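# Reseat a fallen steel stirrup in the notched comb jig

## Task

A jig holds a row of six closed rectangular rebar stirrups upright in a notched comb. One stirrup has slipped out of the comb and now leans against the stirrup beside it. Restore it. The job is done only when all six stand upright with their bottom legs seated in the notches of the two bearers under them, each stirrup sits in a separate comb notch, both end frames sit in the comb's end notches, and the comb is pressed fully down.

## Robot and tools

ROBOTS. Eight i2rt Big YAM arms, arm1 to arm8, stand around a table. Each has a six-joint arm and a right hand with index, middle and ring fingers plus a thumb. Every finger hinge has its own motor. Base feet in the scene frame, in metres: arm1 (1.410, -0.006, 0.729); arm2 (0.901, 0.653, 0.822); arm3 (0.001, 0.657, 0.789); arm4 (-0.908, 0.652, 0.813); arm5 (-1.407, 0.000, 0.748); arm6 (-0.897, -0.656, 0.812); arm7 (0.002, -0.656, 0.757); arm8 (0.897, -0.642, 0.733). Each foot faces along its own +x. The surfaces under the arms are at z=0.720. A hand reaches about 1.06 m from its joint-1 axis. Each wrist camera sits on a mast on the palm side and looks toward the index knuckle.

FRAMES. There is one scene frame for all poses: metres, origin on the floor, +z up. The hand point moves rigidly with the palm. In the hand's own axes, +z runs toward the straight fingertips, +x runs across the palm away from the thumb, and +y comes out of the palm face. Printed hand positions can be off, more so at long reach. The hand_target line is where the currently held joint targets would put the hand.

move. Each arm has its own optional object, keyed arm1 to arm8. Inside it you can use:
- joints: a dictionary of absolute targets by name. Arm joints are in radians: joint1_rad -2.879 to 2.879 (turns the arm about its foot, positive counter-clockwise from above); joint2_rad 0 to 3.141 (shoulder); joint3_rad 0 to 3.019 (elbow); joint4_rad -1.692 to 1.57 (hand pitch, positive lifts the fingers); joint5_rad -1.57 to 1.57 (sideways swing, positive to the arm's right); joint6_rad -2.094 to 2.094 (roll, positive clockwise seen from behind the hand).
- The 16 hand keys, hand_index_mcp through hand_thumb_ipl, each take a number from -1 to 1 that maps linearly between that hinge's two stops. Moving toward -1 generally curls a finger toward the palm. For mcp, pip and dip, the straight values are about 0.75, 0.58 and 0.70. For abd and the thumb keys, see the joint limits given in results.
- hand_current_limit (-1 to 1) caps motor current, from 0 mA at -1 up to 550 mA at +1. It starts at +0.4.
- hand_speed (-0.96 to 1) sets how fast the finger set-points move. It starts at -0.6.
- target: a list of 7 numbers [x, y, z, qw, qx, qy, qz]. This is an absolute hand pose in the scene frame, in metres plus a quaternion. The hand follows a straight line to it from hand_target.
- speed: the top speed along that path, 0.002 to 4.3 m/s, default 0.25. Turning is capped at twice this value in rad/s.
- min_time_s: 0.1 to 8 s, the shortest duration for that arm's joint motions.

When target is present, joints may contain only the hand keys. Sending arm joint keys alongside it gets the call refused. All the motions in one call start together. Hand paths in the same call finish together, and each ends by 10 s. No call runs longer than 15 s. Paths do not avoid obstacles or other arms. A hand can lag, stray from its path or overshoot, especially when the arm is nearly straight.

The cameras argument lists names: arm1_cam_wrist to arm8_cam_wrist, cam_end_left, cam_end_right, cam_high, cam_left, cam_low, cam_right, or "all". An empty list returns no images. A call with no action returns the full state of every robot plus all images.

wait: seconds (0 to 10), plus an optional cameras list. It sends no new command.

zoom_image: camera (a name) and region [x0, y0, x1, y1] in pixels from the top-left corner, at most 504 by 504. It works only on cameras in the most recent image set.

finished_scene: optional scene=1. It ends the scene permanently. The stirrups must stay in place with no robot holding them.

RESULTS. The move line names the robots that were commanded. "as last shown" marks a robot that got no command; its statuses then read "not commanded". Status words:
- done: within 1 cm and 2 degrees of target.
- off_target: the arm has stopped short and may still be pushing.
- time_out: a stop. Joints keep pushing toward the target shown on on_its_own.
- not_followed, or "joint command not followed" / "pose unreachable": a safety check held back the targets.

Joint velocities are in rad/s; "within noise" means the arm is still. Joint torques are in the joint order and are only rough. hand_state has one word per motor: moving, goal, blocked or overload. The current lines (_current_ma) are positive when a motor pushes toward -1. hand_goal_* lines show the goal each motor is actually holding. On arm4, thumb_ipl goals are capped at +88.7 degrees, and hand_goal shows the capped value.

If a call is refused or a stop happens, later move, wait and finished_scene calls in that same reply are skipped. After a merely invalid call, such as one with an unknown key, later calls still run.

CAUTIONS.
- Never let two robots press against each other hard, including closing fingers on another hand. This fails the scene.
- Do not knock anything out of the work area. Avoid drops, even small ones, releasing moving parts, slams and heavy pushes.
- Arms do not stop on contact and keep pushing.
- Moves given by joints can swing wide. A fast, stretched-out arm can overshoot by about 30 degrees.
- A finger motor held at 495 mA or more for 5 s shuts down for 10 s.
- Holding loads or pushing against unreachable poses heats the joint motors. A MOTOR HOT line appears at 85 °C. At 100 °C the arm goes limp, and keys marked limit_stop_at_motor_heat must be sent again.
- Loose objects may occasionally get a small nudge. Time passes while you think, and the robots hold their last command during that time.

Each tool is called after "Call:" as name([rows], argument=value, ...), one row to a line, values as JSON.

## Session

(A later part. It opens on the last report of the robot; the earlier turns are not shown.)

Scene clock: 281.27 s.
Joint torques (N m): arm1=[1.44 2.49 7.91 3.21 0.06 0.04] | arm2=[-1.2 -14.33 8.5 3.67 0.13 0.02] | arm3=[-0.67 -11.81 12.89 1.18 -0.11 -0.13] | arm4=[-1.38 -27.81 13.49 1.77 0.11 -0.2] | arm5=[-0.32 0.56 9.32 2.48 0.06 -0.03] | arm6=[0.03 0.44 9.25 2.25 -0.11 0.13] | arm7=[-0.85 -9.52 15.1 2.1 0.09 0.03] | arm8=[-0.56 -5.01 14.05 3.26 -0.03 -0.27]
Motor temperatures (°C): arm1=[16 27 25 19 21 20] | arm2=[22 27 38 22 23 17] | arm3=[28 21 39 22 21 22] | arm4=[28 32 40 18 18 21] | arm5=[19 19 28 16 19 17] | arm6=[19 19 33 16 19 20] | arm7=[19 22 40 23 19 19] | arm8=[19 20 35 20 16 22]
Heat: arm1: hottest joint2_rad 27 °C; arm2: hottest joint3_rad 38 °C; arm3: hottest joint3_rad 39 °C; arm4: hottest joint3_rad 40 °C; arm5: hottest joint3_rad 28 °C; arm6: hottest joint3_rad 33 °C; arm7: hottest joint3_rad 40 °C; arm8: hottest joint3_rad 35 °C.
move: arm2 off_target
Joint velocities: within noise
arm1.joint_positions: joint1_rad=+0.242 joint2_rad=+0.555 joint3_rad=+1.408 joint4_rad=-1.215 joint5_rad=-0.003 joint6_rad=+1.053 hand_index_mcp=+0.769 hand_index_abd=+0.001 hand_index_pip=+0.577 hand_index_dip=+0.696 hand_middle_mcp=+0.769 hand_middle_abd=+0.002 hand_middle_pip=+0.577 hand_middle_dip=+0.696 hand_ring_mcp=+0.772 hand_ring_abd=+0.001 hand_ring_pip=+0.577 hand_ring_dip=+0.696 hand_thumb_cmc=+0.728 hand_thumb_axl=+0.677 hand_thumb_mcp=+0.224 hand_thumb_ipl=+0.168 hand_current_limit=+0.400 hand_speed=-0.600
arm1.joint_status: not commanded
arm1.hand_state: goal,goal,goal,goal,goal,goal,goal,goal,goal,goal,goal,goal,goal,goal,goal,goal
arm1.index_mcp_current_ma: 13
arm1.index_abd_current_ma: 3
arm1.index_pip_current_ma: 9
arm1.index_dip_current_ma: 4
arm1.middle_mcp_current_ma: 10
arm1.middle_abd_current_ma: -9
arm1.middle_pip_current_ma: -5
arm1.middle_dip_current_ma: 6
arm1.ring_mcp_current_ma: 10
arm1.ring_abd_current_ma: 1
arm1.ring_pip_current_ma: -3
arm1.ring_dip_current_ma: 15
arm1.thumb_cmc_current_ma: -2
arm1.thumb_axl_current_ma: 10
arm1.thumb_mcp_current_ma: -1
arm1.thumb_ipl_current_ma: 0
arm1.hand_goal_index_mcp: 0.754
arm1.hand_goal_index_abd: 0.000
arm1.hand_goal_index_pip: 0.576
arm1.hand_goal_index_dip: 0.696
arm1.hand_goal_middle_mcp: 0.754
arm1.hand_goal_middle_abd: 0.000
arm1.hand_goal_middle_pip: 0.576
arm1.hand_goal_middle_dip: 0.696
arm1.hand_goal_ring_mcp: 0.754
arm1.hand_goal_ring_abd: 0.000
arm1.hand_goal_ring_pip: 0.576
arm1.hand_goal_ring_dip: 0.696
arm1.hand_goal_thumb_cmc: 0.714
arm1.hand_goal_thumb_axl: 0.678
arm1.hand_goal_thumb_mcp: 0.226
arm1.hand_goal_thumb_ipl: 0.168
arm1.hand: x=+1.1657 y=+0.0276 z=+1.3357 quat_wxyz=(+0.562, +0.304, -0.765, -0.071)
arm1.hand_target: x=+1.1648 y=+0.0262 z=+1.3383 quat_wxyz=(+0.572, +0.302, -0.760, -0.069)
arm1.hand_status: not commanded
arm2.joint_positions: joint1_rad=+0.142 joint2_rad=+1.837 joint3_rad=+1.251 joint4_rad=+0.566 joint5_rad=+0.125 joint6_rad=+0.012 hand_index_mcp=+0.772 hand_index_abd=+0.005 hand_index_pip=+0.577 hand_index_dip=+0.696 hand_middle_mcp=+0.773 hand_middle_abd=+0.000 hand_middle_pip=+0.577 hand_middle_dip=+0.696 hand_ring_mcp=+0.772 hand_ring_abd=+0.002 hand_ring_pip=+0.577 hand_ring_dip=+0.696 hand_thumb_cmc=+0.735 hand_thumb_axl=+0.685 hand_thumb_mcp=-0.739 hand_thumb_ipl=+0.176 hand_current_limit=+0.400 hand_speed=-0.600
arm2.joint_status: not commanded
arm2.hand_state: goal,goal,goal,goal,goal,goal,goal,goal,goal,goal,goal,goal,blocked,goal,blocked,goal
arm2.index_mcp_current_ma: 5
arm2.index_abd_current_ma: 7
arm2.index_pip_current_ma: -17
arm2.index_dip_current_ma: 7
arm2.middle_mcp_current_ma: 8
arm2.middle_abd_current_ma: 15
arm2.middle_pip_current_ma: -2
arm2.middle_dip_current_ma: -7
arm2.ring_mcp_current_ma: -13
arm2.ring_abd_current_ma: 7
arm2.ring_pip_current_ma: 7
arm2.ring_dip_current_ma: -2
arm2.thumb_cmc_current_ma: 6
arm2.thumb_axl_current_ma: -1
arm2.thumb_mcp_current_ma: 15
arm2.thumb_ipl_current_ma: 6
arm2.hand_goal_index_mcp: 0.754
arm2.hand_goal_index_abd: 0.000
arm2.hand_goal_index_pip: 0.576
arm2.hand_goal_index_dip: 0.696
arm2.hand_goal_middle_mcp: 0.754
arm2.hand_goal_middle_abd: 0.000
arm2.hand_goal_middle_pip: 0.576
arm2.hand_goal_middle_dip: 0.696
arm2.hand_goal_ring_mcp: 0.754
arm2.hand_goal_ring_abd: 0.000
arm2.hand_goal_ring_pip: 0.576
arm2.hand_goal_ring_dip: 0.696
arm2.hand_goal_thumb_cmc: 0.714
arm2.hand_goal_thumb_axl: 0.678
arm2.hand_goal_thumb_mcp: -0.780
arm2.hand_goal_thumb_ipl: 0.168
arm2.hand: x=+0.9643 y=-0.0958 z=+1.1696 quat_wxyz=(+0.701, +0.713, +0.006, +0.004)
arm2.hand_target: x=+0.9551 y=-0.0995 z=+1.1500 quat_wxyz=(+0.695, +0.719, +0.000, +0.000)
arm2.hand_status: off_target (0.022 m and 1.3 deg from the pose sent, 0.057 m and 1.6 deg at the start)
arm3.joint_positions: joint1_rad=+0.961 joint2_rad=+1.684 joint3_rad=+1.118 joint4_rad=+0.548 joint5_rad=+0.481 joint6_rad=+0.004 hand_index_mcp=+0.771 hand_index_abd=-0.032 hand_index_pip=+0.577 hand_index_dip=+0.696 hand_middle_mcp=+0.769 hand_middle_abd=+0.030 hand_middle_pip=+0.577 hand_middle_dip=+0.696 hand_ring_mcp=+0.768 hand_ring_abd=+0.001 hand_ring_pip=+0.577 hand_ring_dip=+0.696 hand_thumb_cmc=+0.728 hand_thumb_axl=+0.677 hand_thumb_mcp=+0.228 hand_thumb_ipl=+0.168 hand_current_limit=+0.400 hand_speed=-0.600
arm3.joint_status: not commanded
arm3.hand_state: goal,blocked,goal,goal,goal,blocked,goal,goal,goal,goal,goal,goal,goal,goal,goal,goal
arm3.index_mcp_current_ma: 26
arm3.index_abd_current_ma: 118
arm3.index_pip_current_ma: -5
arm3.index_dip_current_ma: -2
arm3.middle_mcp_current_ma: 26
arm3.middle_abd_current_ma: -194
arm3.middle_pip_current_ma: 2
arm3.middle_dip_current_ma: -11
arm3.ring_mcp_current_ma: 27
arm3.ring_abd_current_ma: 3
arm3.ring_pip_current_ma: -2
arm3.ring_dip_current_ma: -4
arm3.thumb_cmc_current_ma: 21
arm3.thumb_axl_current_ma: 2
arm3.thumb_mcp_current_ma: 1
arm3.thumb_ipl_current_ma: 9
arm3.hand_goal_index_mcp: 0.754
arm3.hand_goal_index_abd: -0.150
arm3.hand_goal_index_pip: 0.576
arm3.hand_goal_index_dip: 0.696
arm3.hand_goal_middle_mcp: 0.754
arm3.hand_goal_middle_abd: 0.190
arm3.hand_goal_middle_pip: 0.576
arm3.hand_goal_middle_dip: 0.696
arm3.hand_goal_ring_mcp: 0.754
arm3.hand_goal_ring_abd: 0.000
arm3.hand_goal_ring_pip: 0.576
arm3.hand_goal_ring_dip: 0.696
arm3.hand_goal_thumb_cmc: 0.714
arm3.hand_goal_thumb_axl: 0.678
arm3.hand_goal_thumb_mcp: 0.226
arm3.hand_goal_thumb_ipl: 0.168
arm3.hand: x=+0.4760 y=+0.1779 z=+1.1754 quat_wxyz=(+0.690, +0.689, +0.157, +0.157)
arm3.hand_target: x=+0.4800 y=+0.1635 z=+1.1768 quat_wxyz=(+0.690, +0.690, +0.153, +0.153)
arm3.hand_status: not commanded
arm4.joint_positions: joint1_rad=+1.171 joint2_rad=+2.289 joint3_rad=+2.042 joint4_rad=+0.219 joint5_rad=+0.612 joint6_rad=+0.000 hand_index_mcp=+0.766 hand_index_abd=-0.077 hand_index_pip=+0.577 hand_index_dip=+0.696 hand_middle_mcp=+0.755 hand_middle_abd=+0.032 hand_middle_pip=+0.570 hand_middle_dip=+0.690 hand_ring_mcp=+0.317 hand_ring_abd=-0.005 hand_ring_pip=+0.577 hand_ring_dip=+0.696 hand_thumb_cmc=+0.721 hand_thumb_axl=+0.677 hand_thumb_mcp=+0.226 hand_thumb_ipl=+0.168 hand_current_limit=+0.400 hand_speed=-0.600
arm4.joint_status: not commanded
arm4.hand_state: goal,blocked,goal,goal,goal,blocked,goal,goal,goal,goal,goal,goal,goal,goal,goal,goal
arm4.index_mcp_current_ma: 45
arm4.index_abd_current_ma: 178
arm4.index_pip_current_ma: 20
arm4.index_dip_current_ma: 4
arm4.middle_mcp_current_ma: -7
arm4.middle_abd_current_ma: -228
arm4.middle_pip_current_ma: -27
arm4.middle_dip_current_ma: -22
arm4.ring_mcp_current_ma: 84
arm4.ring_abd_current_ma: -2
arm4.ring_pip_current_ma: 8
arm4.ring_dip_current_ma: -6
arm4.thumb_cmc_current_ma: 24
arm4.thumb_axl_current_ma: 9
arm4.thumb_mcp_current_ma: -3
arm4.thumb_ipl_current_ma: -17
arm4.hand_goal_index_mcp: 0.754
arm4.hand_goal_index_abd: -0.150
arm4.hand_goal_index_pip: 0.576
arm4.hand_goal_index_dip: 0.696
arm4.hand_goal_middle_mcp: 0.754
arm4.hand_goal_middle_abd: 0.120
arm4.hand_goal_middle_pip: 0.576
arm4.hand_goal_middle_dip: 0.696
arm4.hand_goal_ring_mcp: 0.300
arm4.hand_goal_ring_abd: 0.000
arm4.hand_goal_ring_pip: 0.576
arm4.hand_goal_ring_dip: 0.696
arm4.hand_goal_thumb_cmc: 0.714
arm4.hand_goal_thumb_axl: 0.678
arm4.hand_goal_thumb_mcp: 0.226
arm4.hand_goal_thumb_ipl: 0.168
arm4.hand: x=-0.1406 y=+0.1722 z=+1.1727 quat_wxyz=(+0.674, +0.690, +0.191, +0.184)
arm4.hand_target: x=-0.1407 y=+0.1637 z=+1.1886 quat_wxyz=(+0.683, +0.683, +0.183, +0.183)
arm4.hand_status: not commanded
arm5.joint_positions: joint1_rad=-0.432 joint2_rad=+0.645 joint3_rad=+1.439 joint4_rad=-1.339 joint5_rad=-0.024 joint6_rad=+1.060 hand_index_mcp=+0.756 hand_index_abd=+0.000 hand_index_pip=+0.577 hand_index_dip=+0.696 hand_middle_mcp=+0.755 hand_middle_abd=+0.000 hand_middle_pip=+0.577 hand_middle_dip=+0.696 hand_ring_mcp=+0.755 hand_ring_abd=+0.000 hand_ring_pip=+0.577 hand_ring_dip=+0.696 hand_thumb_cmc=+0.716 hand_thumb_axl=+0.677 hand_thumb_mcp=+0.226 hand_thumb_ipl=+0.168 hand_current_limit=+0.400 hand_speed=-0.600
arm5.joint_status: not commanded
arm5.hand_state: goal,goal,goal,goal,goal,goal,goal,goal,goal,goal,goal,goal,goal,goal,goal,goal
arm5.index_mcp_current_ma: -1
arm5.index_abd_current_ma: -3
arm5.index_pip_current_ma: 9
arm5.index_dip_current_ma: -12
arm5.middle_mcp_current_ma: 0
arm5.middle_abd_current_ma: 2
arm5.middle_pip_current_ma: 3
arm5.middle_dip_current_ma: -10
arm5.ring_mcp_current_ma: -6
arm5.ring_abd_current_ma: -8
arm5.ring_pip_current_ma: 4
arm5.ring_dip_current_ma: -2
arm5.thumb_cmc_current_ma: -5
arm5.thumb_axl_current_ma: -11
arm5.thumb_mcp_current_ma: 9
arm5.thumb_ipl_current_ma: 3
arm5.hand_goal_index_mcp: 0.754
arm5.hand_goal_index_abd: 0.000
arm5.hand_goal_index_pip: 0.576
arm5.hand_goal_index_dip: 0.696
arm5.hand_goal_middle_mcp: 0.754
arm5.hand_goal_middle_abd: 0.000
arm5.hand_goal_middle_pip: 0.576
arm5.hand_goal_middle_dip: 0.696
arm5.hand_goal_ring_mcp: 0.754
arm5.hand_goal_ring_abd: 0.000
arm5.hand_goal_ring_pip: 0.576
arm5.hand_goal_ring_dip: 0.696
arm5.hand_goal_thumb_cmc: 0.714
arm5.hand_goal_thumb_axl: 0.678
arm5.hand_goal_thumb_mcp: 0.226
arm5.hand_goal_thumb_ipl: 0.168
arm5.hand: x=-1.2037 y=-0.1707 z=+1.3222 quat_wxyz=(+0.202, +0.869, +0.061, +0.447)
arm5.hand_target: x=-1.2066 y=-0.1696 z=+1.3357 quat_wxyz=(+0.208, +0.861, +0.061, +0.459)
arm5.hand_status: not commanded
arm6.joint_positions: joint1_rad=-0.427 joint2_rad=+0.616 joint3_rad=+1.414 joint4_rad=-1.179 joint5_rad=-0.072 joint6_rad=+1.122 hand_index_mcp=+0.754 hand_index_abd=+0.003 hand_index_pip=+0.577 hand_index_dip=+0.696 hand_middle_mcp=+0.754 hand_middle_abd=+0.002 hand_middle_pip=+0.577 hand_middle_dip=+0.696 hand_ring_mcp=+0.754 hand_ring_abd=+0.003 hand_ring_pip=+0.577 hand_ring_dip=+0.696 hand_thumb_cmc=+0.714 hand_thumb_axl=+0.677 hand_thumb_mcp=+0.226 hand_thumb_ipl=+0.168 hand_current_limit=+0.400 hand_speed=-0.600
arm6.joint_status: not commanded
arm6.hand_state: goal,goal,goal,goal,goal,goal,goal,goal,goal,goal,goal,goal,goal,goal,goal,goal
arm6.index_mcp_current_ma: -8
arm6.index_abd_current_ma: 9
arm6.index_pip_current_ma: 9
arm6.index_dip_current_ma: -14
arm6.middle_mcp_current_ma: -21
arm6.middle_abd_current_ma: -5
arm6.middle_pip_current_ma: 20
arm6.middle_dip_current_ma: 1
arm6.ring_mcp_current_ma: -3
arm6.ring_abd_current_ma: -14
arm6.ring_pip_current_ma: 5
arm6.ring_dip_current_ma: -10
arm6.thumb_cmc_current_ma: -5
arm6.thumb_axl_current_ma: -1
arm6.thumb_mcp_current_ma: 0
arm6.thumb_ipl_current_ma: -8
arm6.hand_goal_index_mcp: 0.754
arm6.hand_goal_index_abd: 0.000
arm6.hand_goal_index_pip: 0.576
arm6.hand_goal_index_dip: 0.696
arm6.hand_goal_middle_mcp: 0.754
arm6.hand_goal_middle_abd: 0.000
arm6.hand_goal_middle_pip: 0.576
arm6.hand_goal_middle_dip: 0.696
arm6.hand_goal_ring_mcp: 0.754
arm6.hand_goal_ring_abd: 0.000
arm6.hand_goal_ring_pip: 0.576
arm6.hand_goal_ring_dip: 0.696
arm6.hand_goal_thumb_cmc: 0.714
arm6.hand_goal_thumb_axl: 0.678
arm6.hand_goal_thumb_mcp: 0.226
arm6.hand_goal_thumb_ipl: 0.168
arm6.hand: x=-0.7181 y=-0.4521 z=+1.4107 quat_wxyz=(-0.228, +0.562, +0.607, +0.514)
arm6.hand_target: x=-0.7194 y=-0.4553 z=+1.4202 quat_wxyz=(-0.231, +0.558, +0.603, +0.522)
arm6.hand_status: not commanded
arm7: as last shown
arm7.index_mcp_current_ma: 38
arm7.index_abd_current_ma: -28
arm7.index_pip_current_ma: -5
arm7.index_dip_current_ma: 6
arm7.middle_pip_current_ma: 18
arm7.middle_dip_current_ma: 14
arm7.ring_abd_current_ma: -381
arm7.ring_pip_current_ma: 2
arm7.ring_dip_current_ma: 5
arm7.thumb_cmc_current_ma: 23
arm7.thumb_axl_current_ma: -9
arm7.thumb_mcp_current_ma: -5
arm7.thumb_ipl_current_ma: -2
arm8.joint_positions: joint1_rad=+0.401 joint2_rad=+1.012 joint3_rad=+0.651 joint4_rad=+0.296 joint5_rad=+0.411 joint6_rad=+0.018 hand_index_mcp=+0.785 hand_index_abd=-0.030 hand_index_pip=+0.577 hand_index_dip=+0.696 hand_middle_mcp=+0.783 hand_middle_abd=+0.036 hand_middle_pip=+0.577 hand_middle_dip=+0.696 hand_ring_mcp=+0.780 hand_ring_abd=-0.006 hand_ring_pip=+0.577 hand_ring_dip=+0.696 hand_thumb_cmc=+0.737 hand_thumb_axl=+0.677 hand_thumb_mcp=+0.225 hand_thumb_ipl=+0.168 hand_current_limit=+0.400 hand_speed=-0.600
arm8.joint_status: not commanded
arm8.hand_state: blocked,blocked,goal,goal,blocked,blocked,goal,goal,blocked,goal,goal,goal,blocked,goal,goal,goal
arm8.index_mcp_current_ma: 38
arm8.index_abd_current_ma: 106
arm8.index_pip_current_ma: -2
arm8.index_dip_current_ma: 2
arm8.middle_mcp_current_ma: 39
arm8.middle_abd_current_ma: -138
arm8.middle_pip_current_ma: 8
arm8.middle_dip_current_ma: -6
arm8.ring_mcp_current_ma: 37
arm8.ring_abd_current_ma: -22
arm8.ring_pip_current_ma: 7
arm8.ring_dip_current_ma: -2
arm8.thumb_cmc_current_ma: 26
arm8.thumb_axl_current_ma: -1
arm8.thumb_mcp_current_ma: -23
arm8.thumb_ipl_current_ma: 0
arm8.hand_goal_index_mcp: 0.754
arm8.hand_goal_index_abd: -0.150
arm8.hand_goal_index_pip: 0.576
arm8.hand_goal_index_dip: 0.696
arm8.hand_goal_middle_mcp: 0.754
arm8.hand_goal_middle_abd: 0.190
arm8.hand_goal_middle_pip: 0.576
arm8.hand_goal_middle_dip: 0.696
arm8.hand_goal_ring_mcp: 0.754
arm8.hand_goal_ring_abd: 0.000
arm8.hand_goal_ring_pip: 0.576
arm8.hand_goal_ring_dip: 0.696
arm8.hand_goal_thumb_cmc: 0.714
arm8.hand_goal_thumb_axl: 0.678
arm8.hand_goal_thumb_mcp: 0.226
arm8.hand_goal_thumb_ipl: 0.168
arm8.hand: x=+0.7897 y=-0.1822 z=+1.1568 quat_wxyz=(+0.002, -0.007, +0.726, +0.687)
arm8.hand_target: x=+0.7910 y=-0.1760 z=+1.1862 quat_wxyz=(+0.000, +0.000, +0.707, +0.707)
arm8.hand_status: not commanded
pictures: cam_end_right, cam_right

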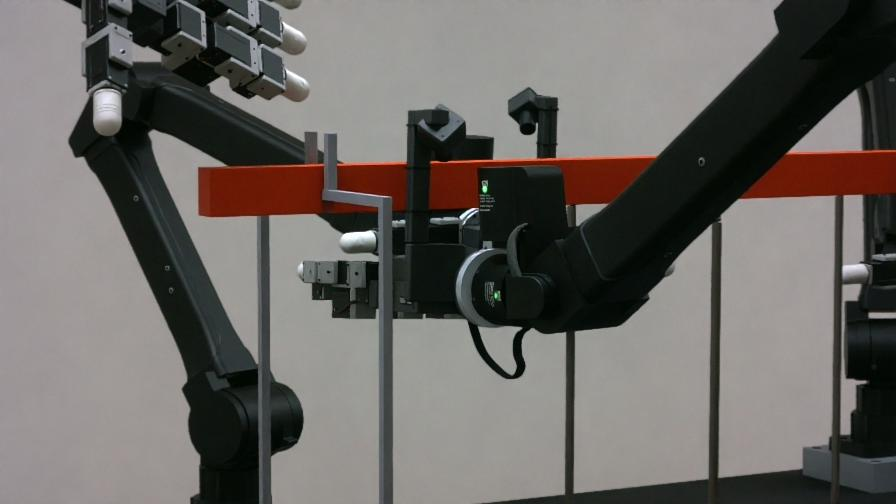

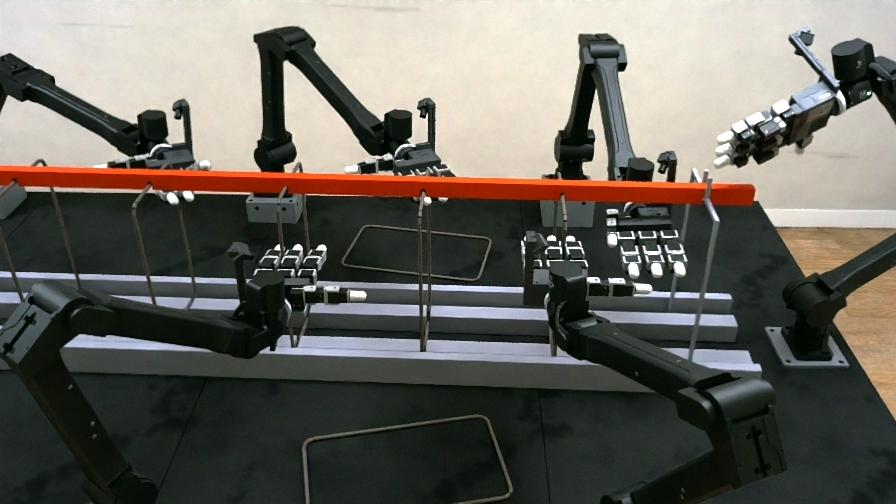

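Call:
move(arm2={"target": [0.953, -0.08, 1.128, 0.7071, 0.7071, 0, 0], "speed": 0.06})

Call:
move(arm2={"target": [0.95, 0.34, 1.13, 0.7071, 0.7071, 0, 0], "speed": 0.12}, cameras=["cam_right", "cam_left", "cam_end_right", "cam_end_left"])

Call:
zoom_image(camera="cam_end_right", region=[180, 80, 530, 380])

Call:
zoom_image(camera="cam_right", region=[540, 160, 590, 210])

Call:
zoom_image(camera="cam_right", region=[400, 160, 450, 210])

Call:
zoom_image(camera="cam_right", region=[265, 160, 315, 210])

Call:
zoom_image(camera="cam_left", region=[50, 150, 110, 210])

Scene clock: 284.20 s.
Joint torques (N m): arm1=[1.61 2.43 7.94 3.14 0.07 -0.01] | arm2=[-1.14 -14.27 8.03 3.7 0.12 -0.01] | arm3=[-0.62 -11.81 12.89 1.18 -0.11 -0.13] | arm4=[-1.26 -28.28 13.78 1.59 0.04 -0.22] | arm5=[-0.32 0.56 9.31 2.5 0.06 -0.02] | arm6=[0.03 0.44 9.25 2.25 -0.1 0.13] | arm7=[-0.85 -9.58 15.09 2.17 0.08 0.06] | arm8=[-0.67 -5.13 14.02 3.28 -0.04 -0.27]
Motor temperatures (°C): arm1=[16 27 25 19 21 20] | arm2=[22 27 38 22 23 17] | arm3=[27 21 39 22 21 22] | arm4=[28 32 40 18 18 20] | arm5=[19 19 28 16 19 17] | arm6=[19 19 33 16 19 20] | arm7=[19 22 40 23 19 19] | arm8=[19 20 35 20 16 22]
Heat: arm1: hottest joint2_rad 27 °C; arm2: hottest joint3_rad 38 °C; arm3: hottest joint3_rad 39 °C; arm4: hottest joint3_rad 40 °C; arm5: hottest joint3_rad 28 °C; arm6: hottest joint3_rad 33 °C; arm7: hottest joint3_rad 40 °C; arm8: hottest joint3_rad 35 °C.
move: arm2 off_target
Joint velocities: within noise
arm1, arm3, arm4, arm5, arm6, arm7, arm8: as last shown
arm1.index_mcp_current_ma: 16
arm1.index_abd_current_ma: 9
arm1.index_pip_current_ma: 7
arm1.index_dip_current_ma: 9
arm1.middle_mcp_current_ma: 4
arm1.middle_abd_current_ma: -7
arm1.middle_pip_current_ma: -17
arm1.middle_dip_current_ma: 3
arm1.ring_mcp_current_ma: 13
arm1.ring_abd_current_ma: -5
arm1.ring_pip_current_ma: -6
arm1.ring_dip_current_ma: 7
arm1.thumb_cmc_current_ma: -7
arm1.thumb_axl_current_ma: 3
arm1.thumb_mcp_current_ma: 9
arm1.thumb_ipl_current_ma: 7
arm2.joint_positions: joint1_rad=+0.142 joint2_rad=+1.853 joint3_rad=+1.171 joint4_rad=+0.695 joint5_rad=+0.126 joint6_rad=+0.012 hand_index_mcp=+0.772 hand_index_abd=+0.005 hand_index_pip=+0.577 hand_index_dip=+0.696 hand_middle_mcp=+0.773 hand_middle_abd=+0.000 hand_middle_pip=+0.577 hand_middle_dip=+0.696 hand_ring_mcp=+0.772 hand_ring_abd=+0.002 hand_ring_pip=+0.577 hand_ring_dip=+0.696 hand_thumb_cmc=+0.735 hand_thumb_axl=+0.685 hand_thumb_mcp=-0.739 hand_thumb_ipl=+0.176 hand_current_limit=+0.400 hand_speed=-0.600
arm2.joint_status: not commanded
arm2.hand_state: goal,goal,goal,goal,goal,goal,goal,goal,goal,goal,goal,goal,blocked,goal,blocked,goal
arm2.index_mcp_current_ma: -4
arm2.index_abd_current_ma: 9
arm2.index_pip_current_ma: -14
arm2.index_dip_current_ma: 4
arm2.middle_mcp_current_ma: -2
arm2.middle_abd_current_ma: 7
arm2.middle_pip_current_ma: 9
arm2.middle_dip_current_ma: -7
arm2.ring_mcp_current_ma: -11
arm2.ring_abd_current_ma: 1
arm2.ring_pip_current_ma: -3
arm2.ring_dip_current_ma: -15
arm2.thumb_cmc_current_ma: 9
arm2.thumb_axl_current_ma: 4
arm2.thumb_mcp_current_ma: -4
arm2.thumb_ipl_current_ma: 3
arm2.hand_goal_index_mcp: 0.754
arm2.hand_goal_index_abd: 0.000
arm2.hand_goal_index_pip: 0.576
arm2.hand_goal_index_dip: 0.696
arm2.hand_goal_middle_mcp: 0.754
arm2.hand_goal_middle_abd: 0.000
arm2.hand_goal_middle_pip: 0.576
arm2.hand_goal_middle_dip: 0.696
arm2.hand_goal_ring_mcp: 0.754
arm2.hand_goal_ring_abd: 0.000
arm2.hand_goal_ring_pip: 0.576
arm2.hand_goal_ring_dip: 0.696
arm2.hand_goal_thumb_cmc: 0.714
arm2.hand_goal_thumb_axl: 0.678
arm2.hand_goal_thumb_mcp: -0.780
arm2.hand_goal_thumb_ipl: 0.168
arm2.hand: x=+0.9612 y=-0.0771 z=+1.1455 quat_wxyz=(+0.712, +0.702, +0.004, +0.005)
arm2.hand_target: x=+0.9531 y=-0.0796 z=+1.1282 quat_wxyz=(+0.707, +0.707, +0.000, +0.000)
arm2.hand_status: off_target (0.020 m and 1.1 deg from the pose sent, 0.046 m and 1.3 deg at the start)
arm3.index_mcp_current_ma: 31
arm3.index_pip_current_ma: -2
arm3.middle_mcp_current_ma: 29
arm3.middle_abd_current_ma: -192
arm3.middle_pip_current_ma: 0
arm3.middle_dip_current_ma: -9
arm3.ring_mcp_current_ma: 25
arm3.ring_abd_current_ma: 0
arm3.ring_pip_current_ma: 0
arm3.ring_dip_current_ma: -5
arm3.thumb_axl_current_ma: -1
arm4.index_mcp_current_ma: 48
arm4.index_abd_current_ma: 186
arm4.index_pip_current_ma: 1
arm4.index_dip_current_ma: -6
arm4.middle_mcp_current_ma: -1
arm4.middle_pip_current_ma: -28
arm4.middle_dip_current_ma: -14
arm4.ring_mcp_current_ma: 80
arm4.ring_abd_current_ma: -5
arm4.ring_pip_current_ma: -7
arm4.ring_dip_current_ma: -4
arm4.thumb_cmc_current_ma: 27
arm4.thumb_axl_current_ma: 6
arm4.thumb_mcp_current_ma: 3
arm4.thumb_ipl_current_ma: -8
arm5.index_abd_current_ma: -8
arm5.index_pip_current_ma: 14
arm5.index_dip_current_ma: -11
arm5.middle_mcp_current_ma: 5
arm5.middle_dip_current_ma: -1
arm5.ring_mcp_current_ma: -8
arm5.ring_abd_current_ma: -7
arm5.ring_pip_current_ma: 2
arm5.ring_dip_current_ma: 5
arm5.thumb_cmc_current_ma: -6
arm5.thumb_axl_current_ma: -3
arm5.thumb_mcp_current_ma: 3
arm5.thumb_ipl_current_ma: 0
arm6.index_mcp_current_ma: 19
arm6.index_abd_current_ma: -8
arm6.index_pip_current_ma: -6
arm6.index_dip_current_ma: 12
arm6.middle_mcp_current_ma: -13
arm6.middle_abd_current_ma: -4
arm6.middle_pip_current_ma: 17
arm6.middle_dip_current_ma: 8
arm6.ring_mcp_current_ma: -1
arm6.ring_abd_current_ma: -12
arm6.ring_pip_current_ma: 0
arm6.ring_dip_current_ma: -8
arm6.thumb_cmc_current_ma: 31
arm6.thumb_axl_current_ma: -7
arm6.thumb_mcp_current_ma: 1
arm6.thumb_ipl_current_ma: -5
arm7.index_mcp_current_ma: 42
arm7.index_abd_current_ma: -26
arm7.index_dip_current_ma: 7
arm7.middle_mcp_current_ma: 32
arm7.middle_abd_current_ma: 253
arm7.middle_pip_current_ma: 8
arm7.middle_dip_current_ma: 10
arm7.ring_mcp_current_ma: 52
arm7.ring_abd_current_ma: -385
arm7.ring_pip_current_ma: 5
arm7.ring_dip_current_ma: 4
arm7.thumb_cmc_current_ma: 28
arm7.thumb_axl_current_ma: -3
arm7.thumb_mcp_current_ma: -10
arm7.thumb_ipl_current_ma: -3
arm8.index_mcp_current_ma: 35
arm8.index_abd_current_ma: 105
arm8.index_pip_current_ma: 4
arm8.index_dip_current_ma: -1
arm8.middle_mcp_current_ma: 41
arm8.middle_abd_current_ma: -141
arm8.middle_pip_current_ma: 7
arm8.middle_dip_current_ma: -20
arm8.ring_mcp_current_ma: 43
arm8.ring_abd_current_ma: -15
arm8.ring_pip_current_ma: 1
arm8.ring_dip_current_ma: -4
arm8.thumb_cmc_current_ma: 23
arm8.thumb_axl_current_ma: -12
arm8.thumb_mcp_current_ma: -7
arm8.thumb_ipl_current_ma: 2
pictures: none

Scene clock: 288.70 s.
Joint torques (N m): arm1=[1.96 2.55 8.09 3.08 0.11 0] | arm2=[1.08 -0.67 9.26 2.45 0.14 -0.01] | arm3=[-0.67 -11.81 12.89 1.18 -0.11 -0.13] | arm4=[-2.02 -28.4 13.83 1.7 0.09 -0.15] | arm5=[-0.32 0.56 9.31 2.5 0.06 -0.02] | arm6=[-0.03 0.44 9.25 2.26 -0.1 0.13] | arm7=[-0.97 -9.47 15.08 2.13 0.08 0.04] | arm8=[-0.5 -5.01 14.06 3.26 -0.04 -0.27]
Motor temperatures (°C): arm1=[16 27 25 19 21 20] | arm2=[22 27 37 22 23 17] | arm3=[27 21 39 22 21 22] | arm4=[28 32 40 18 18 20] | arm5=[19 19 28 16 19 17] | arm6=[19 19 33 16 19 20] | arm7=[19 22 40 23 19 19] | arm8=[19 20 35 20 16 22]
Heat: arm1: hottest joint2_rad 27 °C; arm2: hottest joint3_rad 37 °C; arm3: hottest joint3_rad 39 °C; arm4: hottest joint3_rad 40 °C; arm5: hottest joint3_rad 28 °C; arm6: hottest joint3_rad 33 °C; arm7: hottest joint3_rad 40 °C; arm8: hottest joint3_rad 35 °C.
move: arm2 done
Joint velocities: within noise
arm1, arm3, arm4, arm5, arm6, arm8: as last shown
arm1.index_mcp_current_ma: 12
arm1.index_abd_current_ma: 4
arm1.index_pip_current_ma: 11
arm1.index_dip_current_ma: 2
arm1.middle_mcp_current_ma: 6
arm1.middle_abd_current_ma: -10
arm1.middle_pip_current_ma: -15
arm1.middle_dip_current_ma: 1
arm1.ring_abd_current_ma: -2
arm1.ring_pip_current_ma: 2
arm1.ring_dip_current_ma: 10
arm1.thumb_cmc_current_ma: -5
arm1.thumb_axl_current_ma: 8
arm1.thumb_mcp_current_ma: 13
arm1.thumb_ipl_current_ma: 3
arm2.joint_positions: joint1_rad=+0.446 joint2_rad=+0.573 joint3_rad=+0.114 joint4_rad=+0.460 joint5_rad=+0.457 joint6_rad=+0.012 hand_index_mcp=+0.772 hand_index_abd=+0.007 hand_index_pip=+0.577 hand_index_dip=+0.696 hand_middle_mcp=+0.773 hand_middle_abd=+0.000 hand_middle_pip=+0.577 hand_middle_dip=+0.696 hand_ring_mcp=+0.772 hand_ring_abd=+0.002 hand_ring_pip=+0.577 hand_ring_dip=+0.696 hand_thumb_cmc=+0.734 hand_thumb_axl=+0.685 hand_thumb_mcp=-0.739 hand_thumb_ipl=+0.176 hand_current_limit=+0.400 hand_speed=-0.600
arm2.joint_status: not commanded
arm2.hand_state: goal,goal,goal,goal,goal,goal,goal,goal,goal,goal,goal,goal,blocked,goal,blocked,goal
arm2.index_mcp_current_ma: 2
arm2.index_abd_current_ma: 6
arm2.index_pip_current_ma: -13
arm2.index_dip_current_ma: 2
arm2.middle_mcp_current_ma: -11
arm2.middle_abd_current_ma: 13
arm2.middle_pip_current_ma: 13
arm2.middle_dip_current_ma: -8
arm2.ring_mcp_current_ma: -3
arm2.ring_abd_current_ma: 0
arm2.ring_pip_current_ma: 1
arm2.ring_dip_current_ma: -14
arm2.thumb_cmc_current_ma: -3
arm2.thumb_axl_current_ma: 7
arm2.thumb_mcp_current_ma: 14
arm2.thumb_ipl_current_ma: -6
arm2.hand_goal_index_mcp: 0.754
arm2.hand_goal_index_abd: 0.000
arm2.hand_goal_index_pip: 0.576
arm2.hand_goal_index_dip: 0.696
arm2.hand_goal_middle_mcp: 0.754
arm2.hand_goal_middle_abd: 0.000
arm2.hand_goal_middle_pip: 0.576
arm2.hand_goal_middle_dip: 0.696
arm2.hand_goal_ring_mcp: 0.754
arm2.hand_goal_ring_abd: 0.000
arm2.hand_goal_ring_pip: 0.576
arm2.hand_goal_ring_dip: 0.696
arm2.hand_goal_thumb_cmc: 0.714
arm2.hand_goal_thumb_axl: 0.678
arm2.hand_goal_thumb_mcp: -0.780
arm2.hand_goal_thumb_ipl: 0.168
arm2.hand: x=+0.9460 y=+0.3383 z=+1.1312 quat_wxyz=(+0.708, +0.706, -0.005, -0.005)
arm2.hand_target: x=+0.9499 y=+0.3400 z=+1.1301 quat_wxyz=(+0.707, +0.707, +0.000, +0.000)
arm2.hand_status: done (0.004 m and 0.8 deg from the pose sent, 0.418 m and 1.1 deg at the start)
arm3.index_abd_current_ma: 124
arm3.index_pip_current_ma: -9
arm3.index_dip_current_ma: -3
arm3.middle_mcp_current_ma: 24
arm3.middle_pip_current_ma: 2
arm3.middle_dip_current_ma: -11
arm3.ring_mcp_current_ma: 27
arm3.ring_abd_current_ma: -1
arm3.ring_pip_current_ma: -3
arm3.ring_dip_current_ma: -6
arm3.thumb_axl_current_ma: -4
arm3.thumb_ipl_current_ma: 11
arm4.index_mcp_current_ma: 51
arm4.index_abd_current_ma: 175
arm4.index_pip_current_ma: 5
arm4.index_dip_current_ma: 0
arm4.middle_abd_current_ma: -218
arm4.middle_dip_current_ma: -6
arm4.ring_mcp_current_ma: 73
arm4.ring_abd_current_ma: -8
arm4.ring_pip_current_ma: -1
arm4.thumb_cmc_current_ma: 30
arm4.thumb_axl_current_ma: 9
arm4.thumb_ipl_current_ma: -9
arm5.index_abd_current_ma: -5
arm5.index_pip_current_ma: 10
arm5.index_dip_current_ma: -6
arm5.middle_mcp_current_ma: 3
arm5.middle_abd_current_ma: -1
arm5.middle_pip_current_ma: 2
arm5.ring_mcp_current_ma: -10
arm5.ring_abd_current_ma: -8
arm5.ring_pip_current_ma: 6
arm5.ring_dip_current_ma: 2
arm5.thumb_cmc_current_ma: -9
arm5.thumb_axl_current_ma: -5
arm5.thumb_mcp_current_ma: 11
arm5.thumb_ipl_current_ma: 3
arm6.index_mcp_current_ma: 11
arm6.index_abd_current_ma: -15
arm6.index_pip_current_ma: 3
arm6.index_dip_current_ma: -3
arm6.middle_mcp_current_ma: -5
arm6.middle_pip_current_ma: 21
arm6.middle_dip_current_ma: -5
arm6.ring_mcp_current_ma: -4
arm6.ring_abd_current_ma: -15
arm6.ring_pip_current_ma: -2
arm6.ring_dip_current_ma: -11
arm6.thumb_cmc_current_ma: 0
arm6.thumb_mcp_current_ma: 19
arm6.thumb_ipl_current_ma: 0
arm7.joint_positions: joint1_rad=-0.585 joint2_rad=+1.363 joint3_rad=+0.711 joint4_rad=+0.600 joint5_rad=-0.632 joint6_rad=-0.024 hand_index_mcp=+0.763 hand_index_abd=+0.144 hand_index_pip=+0.577 hand_index_dip=+0.696 hand_middle_mcp=+0.765 hand_middle_abd=+0.061 hand_middle_pip=+0.578 hand_middle_dip=+0.699 hand_ring_mcp=+0.765 hand_ring_abd=+0.126 hand_ring_pip=+0.579 hand_ring_dip=+0.696 hand_thumb_cmc=+0.721 hand_thumb_axl=+0.677 hand_thumb_mcp=+0.226 hand_thumb_ipl=+0.168 hand_current_limit=+0.400 hand_speed=-0.600
arm7.joint_status: not commanded
arm7.hand_state: goal,goal,goal,goal,goal,blocked,goal,goal,goal,blocked,goal,goal,goal,goal,goal,goal
arm7.index_mcp_current_ma: 43
arm7.index_abd_current_ma: -22
arm7.index_pip_current_ma: 0
arm7.index_dip_current_ma: 2
arm7.middle_mcp_current_ma: 27
arm7.middle_abd_current_ma: 255
arm7.middle_pip_current_ma: 10
arm7.middle_dip_current_ma: 13
arm7.ring_mcp_current_ma: 47
arm7.ring_abd_current_ma: -384
arm7.ring_pip_current_ma: 5
arm7.ring_dip_current_ma: 6
arm7.thumb_cmc_current_ma: 25
arm7.thumb_axl_current_ma: -5
arm7.thumb_mcp_current_ma: -7
arm7.thumb_ipl_current_ma: 2
arm7.hand_goal_index_mcp: 0.754
arm7.hand_goal_index_abd: 0.150
arm7.hand_goal_index_pip: 0.576
arm7.hand_goal_index_dip: 0.696
arm7.hand_goal_middle_mcp: 0.754
arm7.hand_goal_middle_abd: -0.040
arm7.hand_goal_middle_pip: 0.576
arm7.hand_goal_middle_dip: 0.696
arm7.hand_goal_ring_mcp: 0.754
arm7.hand_goal_ring_abd: 0.300
arm7.hand_goal_ring_pip: 0.576
arm7.hand_goal_ring_dip: 0.696
arm7.hand_goal_thumb_cmc: 0.714
arm7.hand_goal_thumb_axl: 0.678
arm7.hand_goal_thumb_mcp: 0.226
arm7.hand_goal_thumb_ipl: 0.168
arm7.hand: x=+0.2521 y=-0.1676 z=+1.1181 quat_wxyz=(-0.010, +0.001, +0.717, +0.697)
arm7.hand_target: x=+0.2637 y=-0.1596 z=+1.1388 quat_wxyz=(+0.000, +0.000, +0.707, +0.707)
arm7.hand_status: not commanded
arm8.index_mcp_current_ma: 28
arm8.index_pip_current_ma: 20
arm8.index_dip_current_ma: 5
arm8.middle_mcp_current_ma: 42
arm8.middle_abd_current_ma: -130
arm8.middle_pip_current_ma: 16
arm8.middle_dip_current_ma: -4
arm8.ring_mcp_current_ma: 24
arm8.ring_abd_current_ma: 1
arm8.ring_pip_current_ma: -2
arm8.ring_dip_current_ma: -3
arm8.thumb_cmc_current_ma: 14
arm8.thumb_axl_current_ma: -10
arm8.thumb_mcp_current_ma: -8
arm8.thumb_ipl_current_ma: 14
pictures: cam_end_left, cam_end_right, cam_left, cam_right

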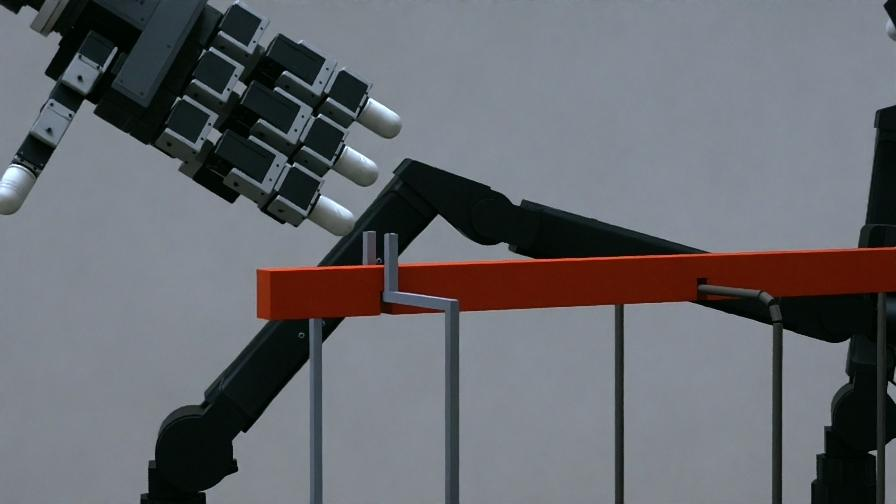

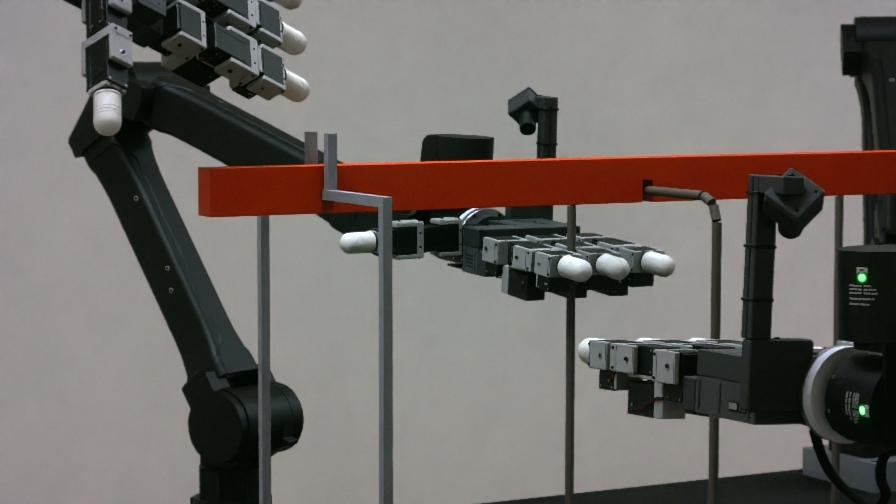

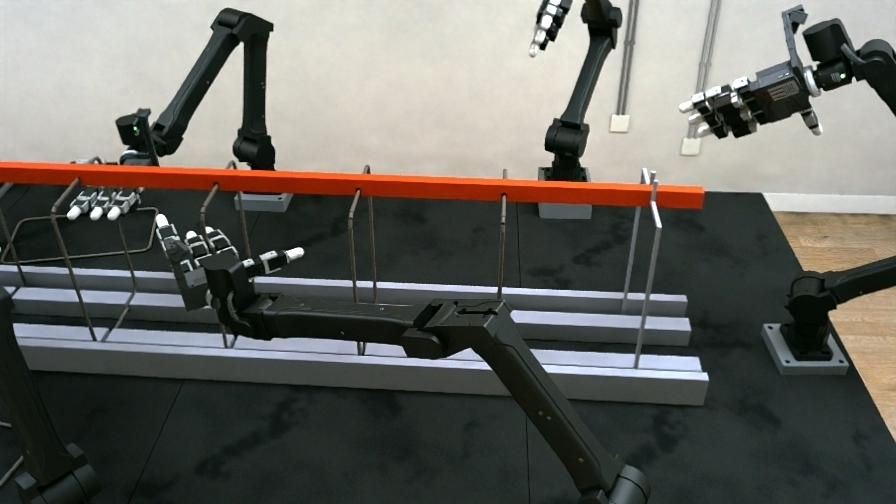

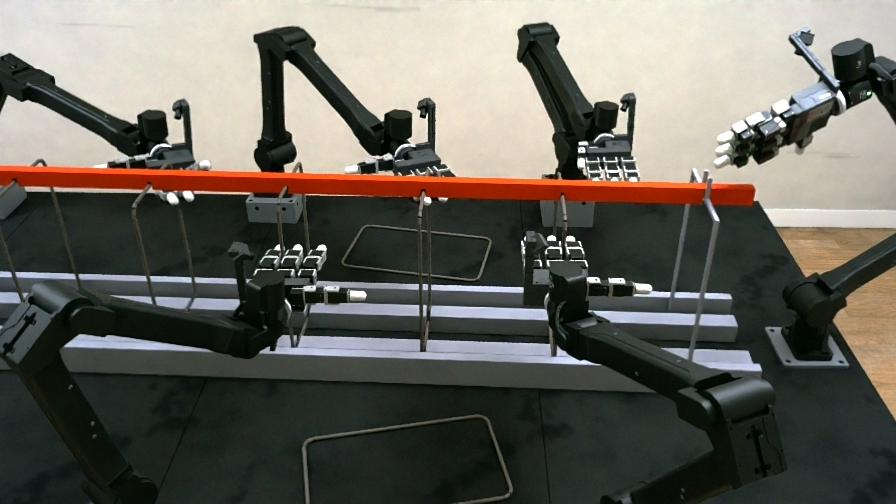

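Scaled by 1.440.

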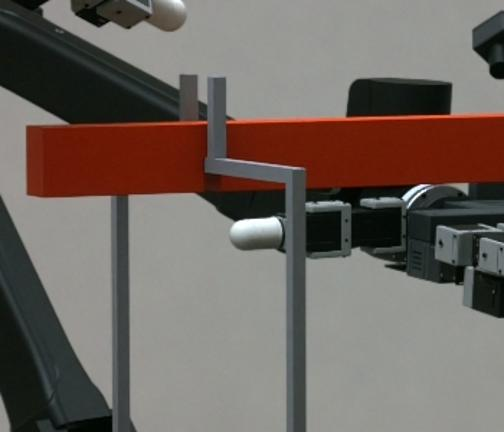

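Scaled by 10.080.

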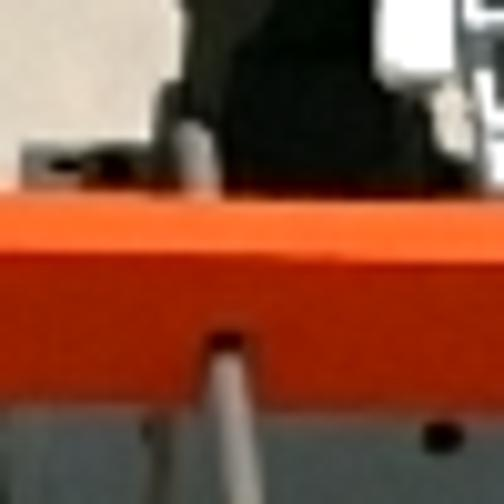

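Scaled by 10.080.

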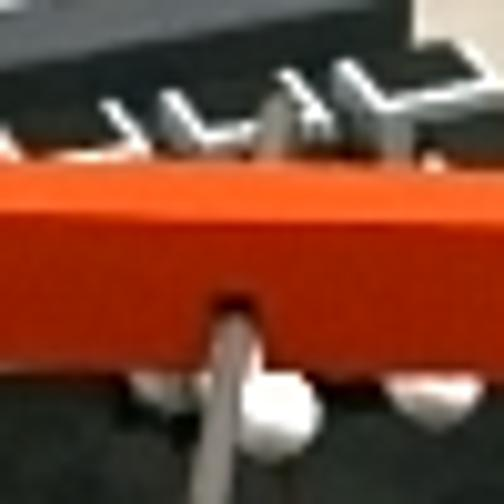

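Scaled by 10.080.

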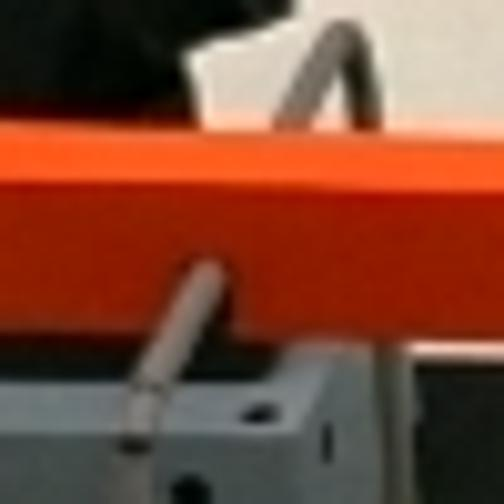

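Scaled by 8.400.

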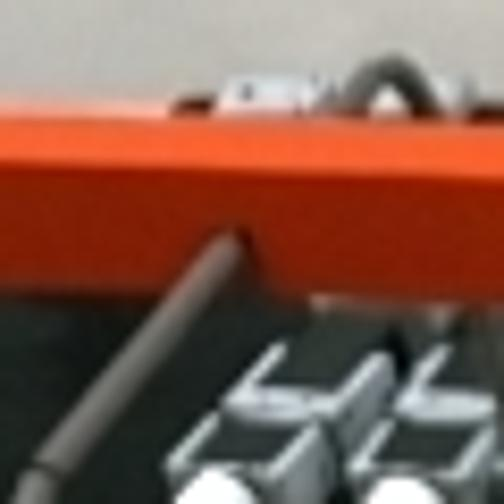

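Call:
move(arm7={"target": [0.2637, -0.158, 1.127, 0, 0, 0.7071, 0.7071], "speed": 0.03}, cameras=["cam_right", "cam_left"])

Call:
zoom_image(camera="cam_right", region=[265, 160, 315, 210])

Call:
zoom_image(camera="cam_left", region=[50, 150, 110, 210])

Call:
zoom_image(camera="cam_left", region=[190, 150, 250, 210])

Call:
zoom_image(camera="cam_left", region=[330, 150, 390, 210])

Scene clock: 291.00 s.
Joint torques (N m): arm1=[1.49 1.96 8.06 3.17 0.11 -0.02] | arm2=[1.08 -0.73 9.28 2.48 0.14 -0.02] | arm3=[-0.62 -11.81 12.89 1.18 -0.11 -0.13] | arm4=[-1.85 -27.22 13.45 1.61 0.06 -0.18] | arm5=[-0.38 0.56 9.31 2.48 0.06 -0.03] | arm6=[0.03 0.38 9.25 2.25 -0.11 0.13] | arm7=[-0.62 -9.11 13.67 2.85 0.24 0.05] | arm8=[-0.5 -5.01 14.05 3.28 -0.03 -0.28]
Motor temperatures (°C): arm1=[16 27 25 19 21 20] | arm2=[22 27 37 22 23 17] | arm3=[27 21 39 22 21 22] | arm4=[28 32 40 18 18 20] | arm5=[19 19 28 16 19 17] | arm6=[19 19 33 16 19 20] | arm7=[19 22 40 23 19 19] | arm8=[19 20 35 20 16 22]
Heat: arm1: hottest joint2_rad 27 °C; arm2: hottest joint3_rad 37 °C; arm3: hottest joint3_rad 39 °C; arm4: hottest joint3_rad 40 °C; arm5: hottest joint3_rad 28 °C; arm6: hottest joint3_rad 33 °C; arm7: hottest joint3_rad 40 °C; arm8: hottest joint3_rad 35 °C.
move: arm7 off_target
Joint velocities: arm1=[-0.005 0.005 -0.002 -0.007 -0.154 0.037] | arm2=[within noise] | arm3=[within noise] | arm4=[within noise] | arm5=[within noise] | arm6=[within noise] | arm7=[within noise] | arm8=[within noise]
arm1, arm2, arm3, arm4, arm5, arm6, arm8: as last shown
arm1.index_mcp_current_ma: 22
arm1.index_abd_current_ma: 8
arm1.index_pip_current_ma: 7
arm1.index_dip_current_ma: 9
arm1.middle_mcp_current_ma: 5
arm1.middle_abd_current_ma: -3
arm1.middle_pip_current_ma: -7
arm1.middle_dip_current_ma: 2
arm1.ring_mcp_current_ma: 11
arm1.ring_abd_current_ma: -18
arm1.ring_pip_current_ma: -9
arm1.ring_dip_current_ma: 7
arm1.thumb_cmc_current_ma: -2
arm1.thumb_axl_current_ma: 12
arm1.thumb_mcp_current_ma: 12
arm1.thumb_ipl_current_ma: 1
arm2.joint_positions: joint1_rad=+0.446 joint2_rad=+0.573 joint3_rad=+0.114 joint4_rad=+0.459 joint5_rad=+0.457 joint6_rad=+0.012 hand_index_mcp=+0.772 hand_index_abd=+0.007 hand_index_pip=+0.577 hand_index_dip=+0.696 hand_middle_mcp=+0.773 hand_middle_abd=+0.000 hand_middle_pip=+0.577 hand_middle_dip=+0.696 hand_ring_mcp=+0.772 hand_ring_abd=+0.002 hand_ring_pip=+0.577 hand_ring_dip=+0.696 hand_thumb_cmc=+0.734 hand_thumb_axl=+0.685 hand_thumb_mcp=-0.739 hand_thumb_ipl=+0.176 hand_current_limit=+0.400 hand_speed=-0.600
arm2.index_mcp_current_ma: 6
arm2.index_abd_current_ma: 17
arm2.index_pip_current_ma: -2
arm2.index_dip_current_ma: 1
arm2.middle_mcp_current_ma: 5
arm2.middle_abd_current_ma: -1
arm2.middle_pip_current_ma: 4
arm2.middle_dip_current_ma: -1
arm2.ring_mcp_current_ma: -10
arm2.ring_pip_current_ma: 3
arm2.ring_dip_current_ma: -1
arm2.thumb_cmc_current_ma: 0
arm2.thumb_axl_current_ma: 12
arm2.thumb_mcp_current_ma: -7
arm2.thumb_ipl_current_ma: -9
arm2.hand: x=+0.9461 y=+0.3382 z=+1.1311 quat_wxyz=(+0.708, +0.706, -0.005, -0.005)
arm2.hand_target: x=+0.9499 y=+0.3399 z=+1.1300 quat_wxyz=(+0.707, +0.707, +0.000, +0.000)
arm3.index_mcp_current_ma: 27
arm3.index_abd_current_ma: 123
arm3.index_dip_current_ma: -4
arm3.middle_mcp_current_ma: 23
arm3.middle_abd_current_ma: -194
arm3.middle_pip_current_ma: 6
arm3.middle_dip_current_ma: -10
arm3.ring_mcp_current_ma: 28
arm3.ring_abd_current_ma: -2
arm3.ring_pip_current_ma: 0
arm3.ring_dip_current_ma: -5
arm3.thumb_cmc_current_ma: 18
arm3.thumb_axl_current_ma: -3
arm3.thumb_mcp_current_ma: 4
arm4.index_mcp_current_ma: 45
arm4.index_abd_current_ma: 172
arm4.index_pip_current_ma: 18
arm4.index_dip_current_ma: 3
arm4.middle_mcp_current_ma: -5
arm4.middle_abd_current_ma: -233
arm4.middle_pip_current_ma: -32
arm4.middle_dip_current_ma: -8
arm4.ring_mcp_current_ma: 77
arm4.ring_abd_current_ma: 10
arm4.ring_pip_current_ma: 3
arm4.ring_dip_current_ma: 3
arm4.thumb_cmc_current_ma: 27
arm4.thumb_axl_current_ma: -2
arm4.thumb_mcp_current_ma: -8
arm4.thumb_ipl_current_ma: -10
arm5.index_mcp_current_ma: -5
arm5.index_abd_current_ma: -4
arm5.index_pip_current_ma: 9
arm5.index_dip_current_ma: -10
arm5.middle_mcp_current_ma: 9
arm5.middle_abd_current_ma: 1
arm5.middle_pip_current_ma: 5
arm5.middle_dip_current_ma: -8
arm5.ring_mcp_current_ma: -3
arm5.ring_pip_current_ma: 2
arm5.ring_dip_current_ma: 3
arm5.thumb_cmc_current_ma: -6
arm5.thumb_axl_current_ma: -7
arm5.thumb_mcp_current_ma: 6
arm5.thumb_ipl_current_ma: 5
arm6.index_mcp_current_ma: 7
arm6.index_abd_current_ma: -21
arm6.index_pip_current_ma: 8
arm6.index_dip_current_ma: -8
arm6.middle_mcp_current_ma: -19
arm6.middle_abd_current_ma: 7
arm6.middle_pip_current_ma: 1
arm6.middle_dip_current_ma: -18
arm6.ring_mcp_current_ma: 5
arm6.ring_abd_current_ma: -10
arm6.ring_pip_current_ma: 4
arm6.ring_dip_current_ma: -5
arm6.thumb_cmc_current_ma: 8
arm6.thumb_axl_current_ma: 1
arm6.thumb_mcp_current_ma: -1
arm6.thumb_ipl_current_ma: -16
arm7.joint_positions: joint1_rad=-0.585 joint2_rad=+1.379 joint3_rad=+0.711 joint4_rad=+0.621 joint5_rad=-0.635 joint6_rad=-0.024 hand_index_mcp=+0.764 hand_index_abd=+0.146 hand_index_pip=+0.577 hand_index_dip=+0.696 hand_middle_mcp=+0.760 hand_middle_abd=+0.058 hand_middle_pip=+0.572 hand_middle_dip=+0.696 hand_ring_mcp=+0.760 hand_ring_abd=+0.153 hand_ring_pip=+0.576 hand_ring_dip=+0.696 hand_thumb_cmc=+0.721 hand_thumb_axl=+0.677 hand_thumb_mcp=+0.226 hand_thumb_ipl=+0.168 hand_current_limit=+0.400 hand_speed=-0.600
arm7.joint_status: not commanded
arm7.hand_state: goal,goal,goal,goal,goal,blocked,goal,goal,goal,blocked,goal,goal,goal,goal,goal,goal
arm7.index_mcp_current_ma: 41
arm7.index_abd_current_ma: -19
arm7.index_pip_current_ma: -3
arm7.index_dip_current_ma: 4
arm7.middle_mcp_current_ma: 13
arm7.middle_abd_current_ma: 244
arm7.middle_pip_current_ma: -8
arm7.middle_dip_current_ma: 2
arm7.ring_mcp_current_ma: 29
arm7.ring_abd_current_ma: -385
arm7.ring_pip_current_ma: -4
arm7.ring_dip_current_ma: 3
arm7.thumb_cmc_current_ma: 25
arm7.thumb_axl_current_ma: -5
arm7.thumb_mcp_current_ma: -4
arm7.thumb_ipl_current_ma: 3
arm7.hand_goal_index_mcp: 0.754
arm7.hand_goal_index_abd: 0.150
arm7.hand_goal_index_pip: 0.576
arm7.hand_goal_index_dip: 0.696
arm7.hand_goal_middle_mcp: 0.754
arm7.hand_goal_middle_abd: -0.040
arm7.hand_goal_middle_pip: 0.576
arm7.hand_goal_middle_dip: 0.696
arm7.hand_goal_ring_mcp: 0.754
arm7.hand_goal_ring_abd: 0.300
arm7.hand_goal_ring_pip: 0.576
arm7.hand_goal_ring_dip: 0.696
arm7.hand_goal_thumb_cmc: 0.714
arm7.hand_goal_thumb_axl: 0.678
arm7.hand_goal_thumb_mcp: 0.226
arm7.hand_goal_thumb_ipl: 0.168
arm7.on_its_own: hand_ring_abd moved +0.027 toward your old target +0.300
arm7.hand: x=+0.2528 y=-0.1659 z=+1.1147 quat_wxyz=(-0.010, -0.001, +0.716, +0.698)
arm7.hand_target: x=+0.2633 y=-0.1589 z=+1.1267 quat_wxyz=(+0.000, +0.000, +0.707, +0.707)
arm7.hand_status: off_target (0.018 m and 1.8 deg from the pose sent, 0.018 m and 2.0 deg at the start)
arm8.index_mcp_current_ma: 25
arm8.index_pip_current_ma: 6
arm8.index_dip_current_ma: 8
arm8.middle_mcp_current_ma: 35
arm8.middle_pip_current_ma: 4
arm8.middle_dip_current_ma: -7
arm8.ring_mcp_current_ma: 33
arm8.ring_abd_current_ma: -11
arm8.ring_pip_current_ma: -3
arm8.ring_dip_current_ma: -15
arm8.thumb_cmc_current_ma: 13
arm8.thumb_axl_current_ma: -1
arm8.thumb_mcp_current_ma: -4
arm8.thumb_ipl_current_ma: 12
pictures: cam_left, cam_right

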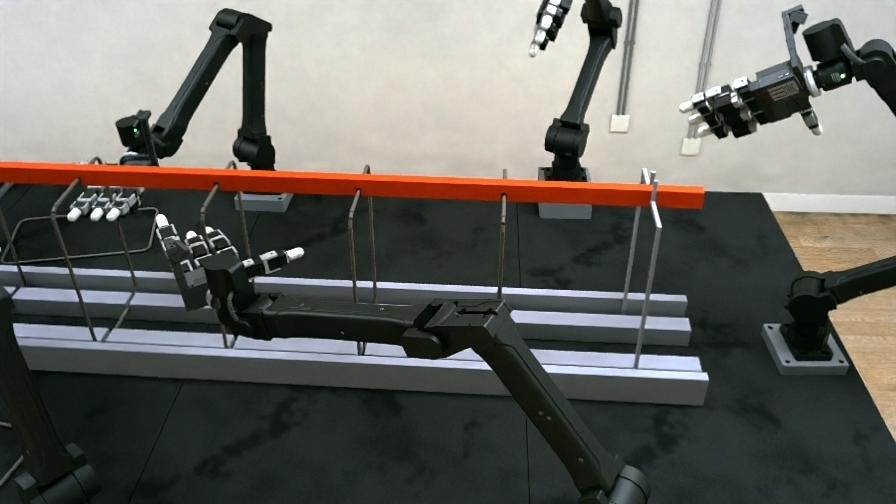

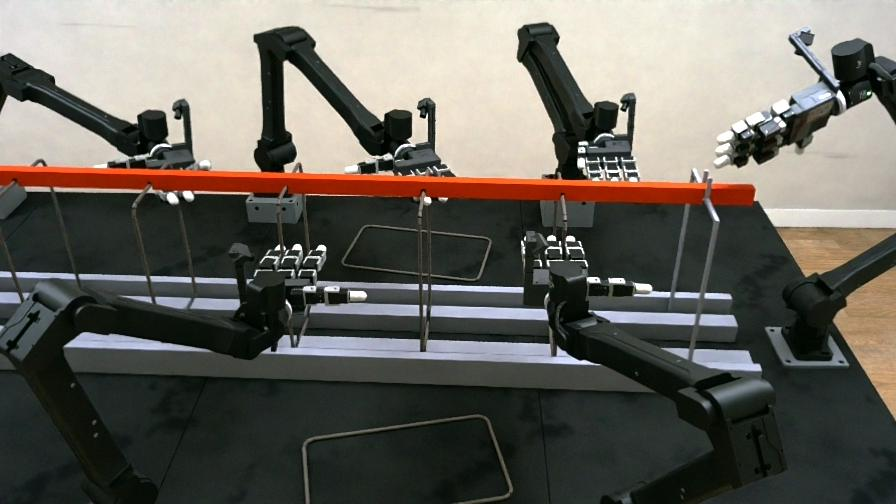

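Scaled by 10.080.

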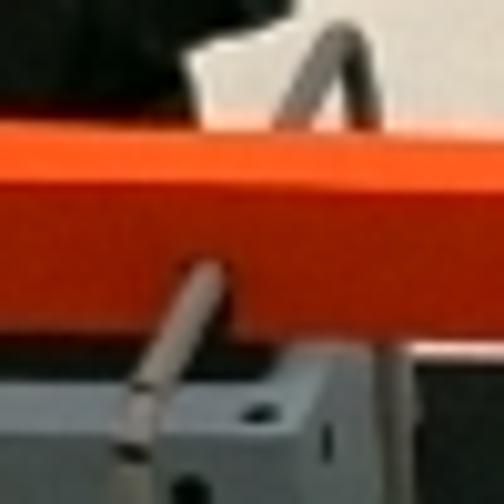

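Scaled by 8.400.

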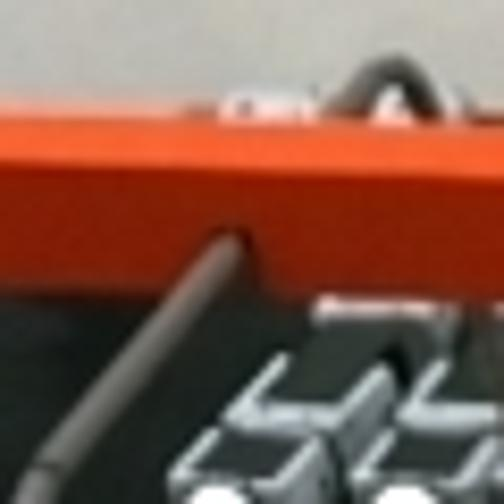

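Scaled by 8.400.

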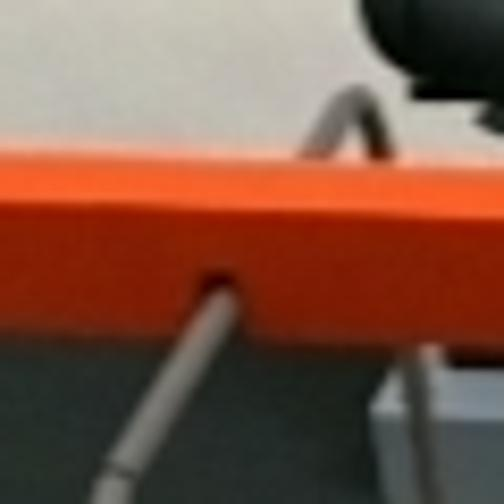

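Scaled by 8.400.

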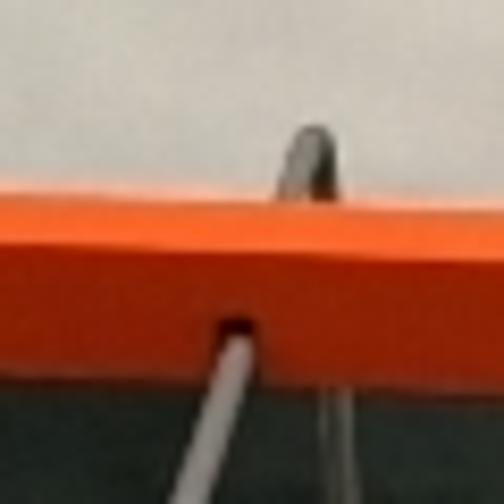

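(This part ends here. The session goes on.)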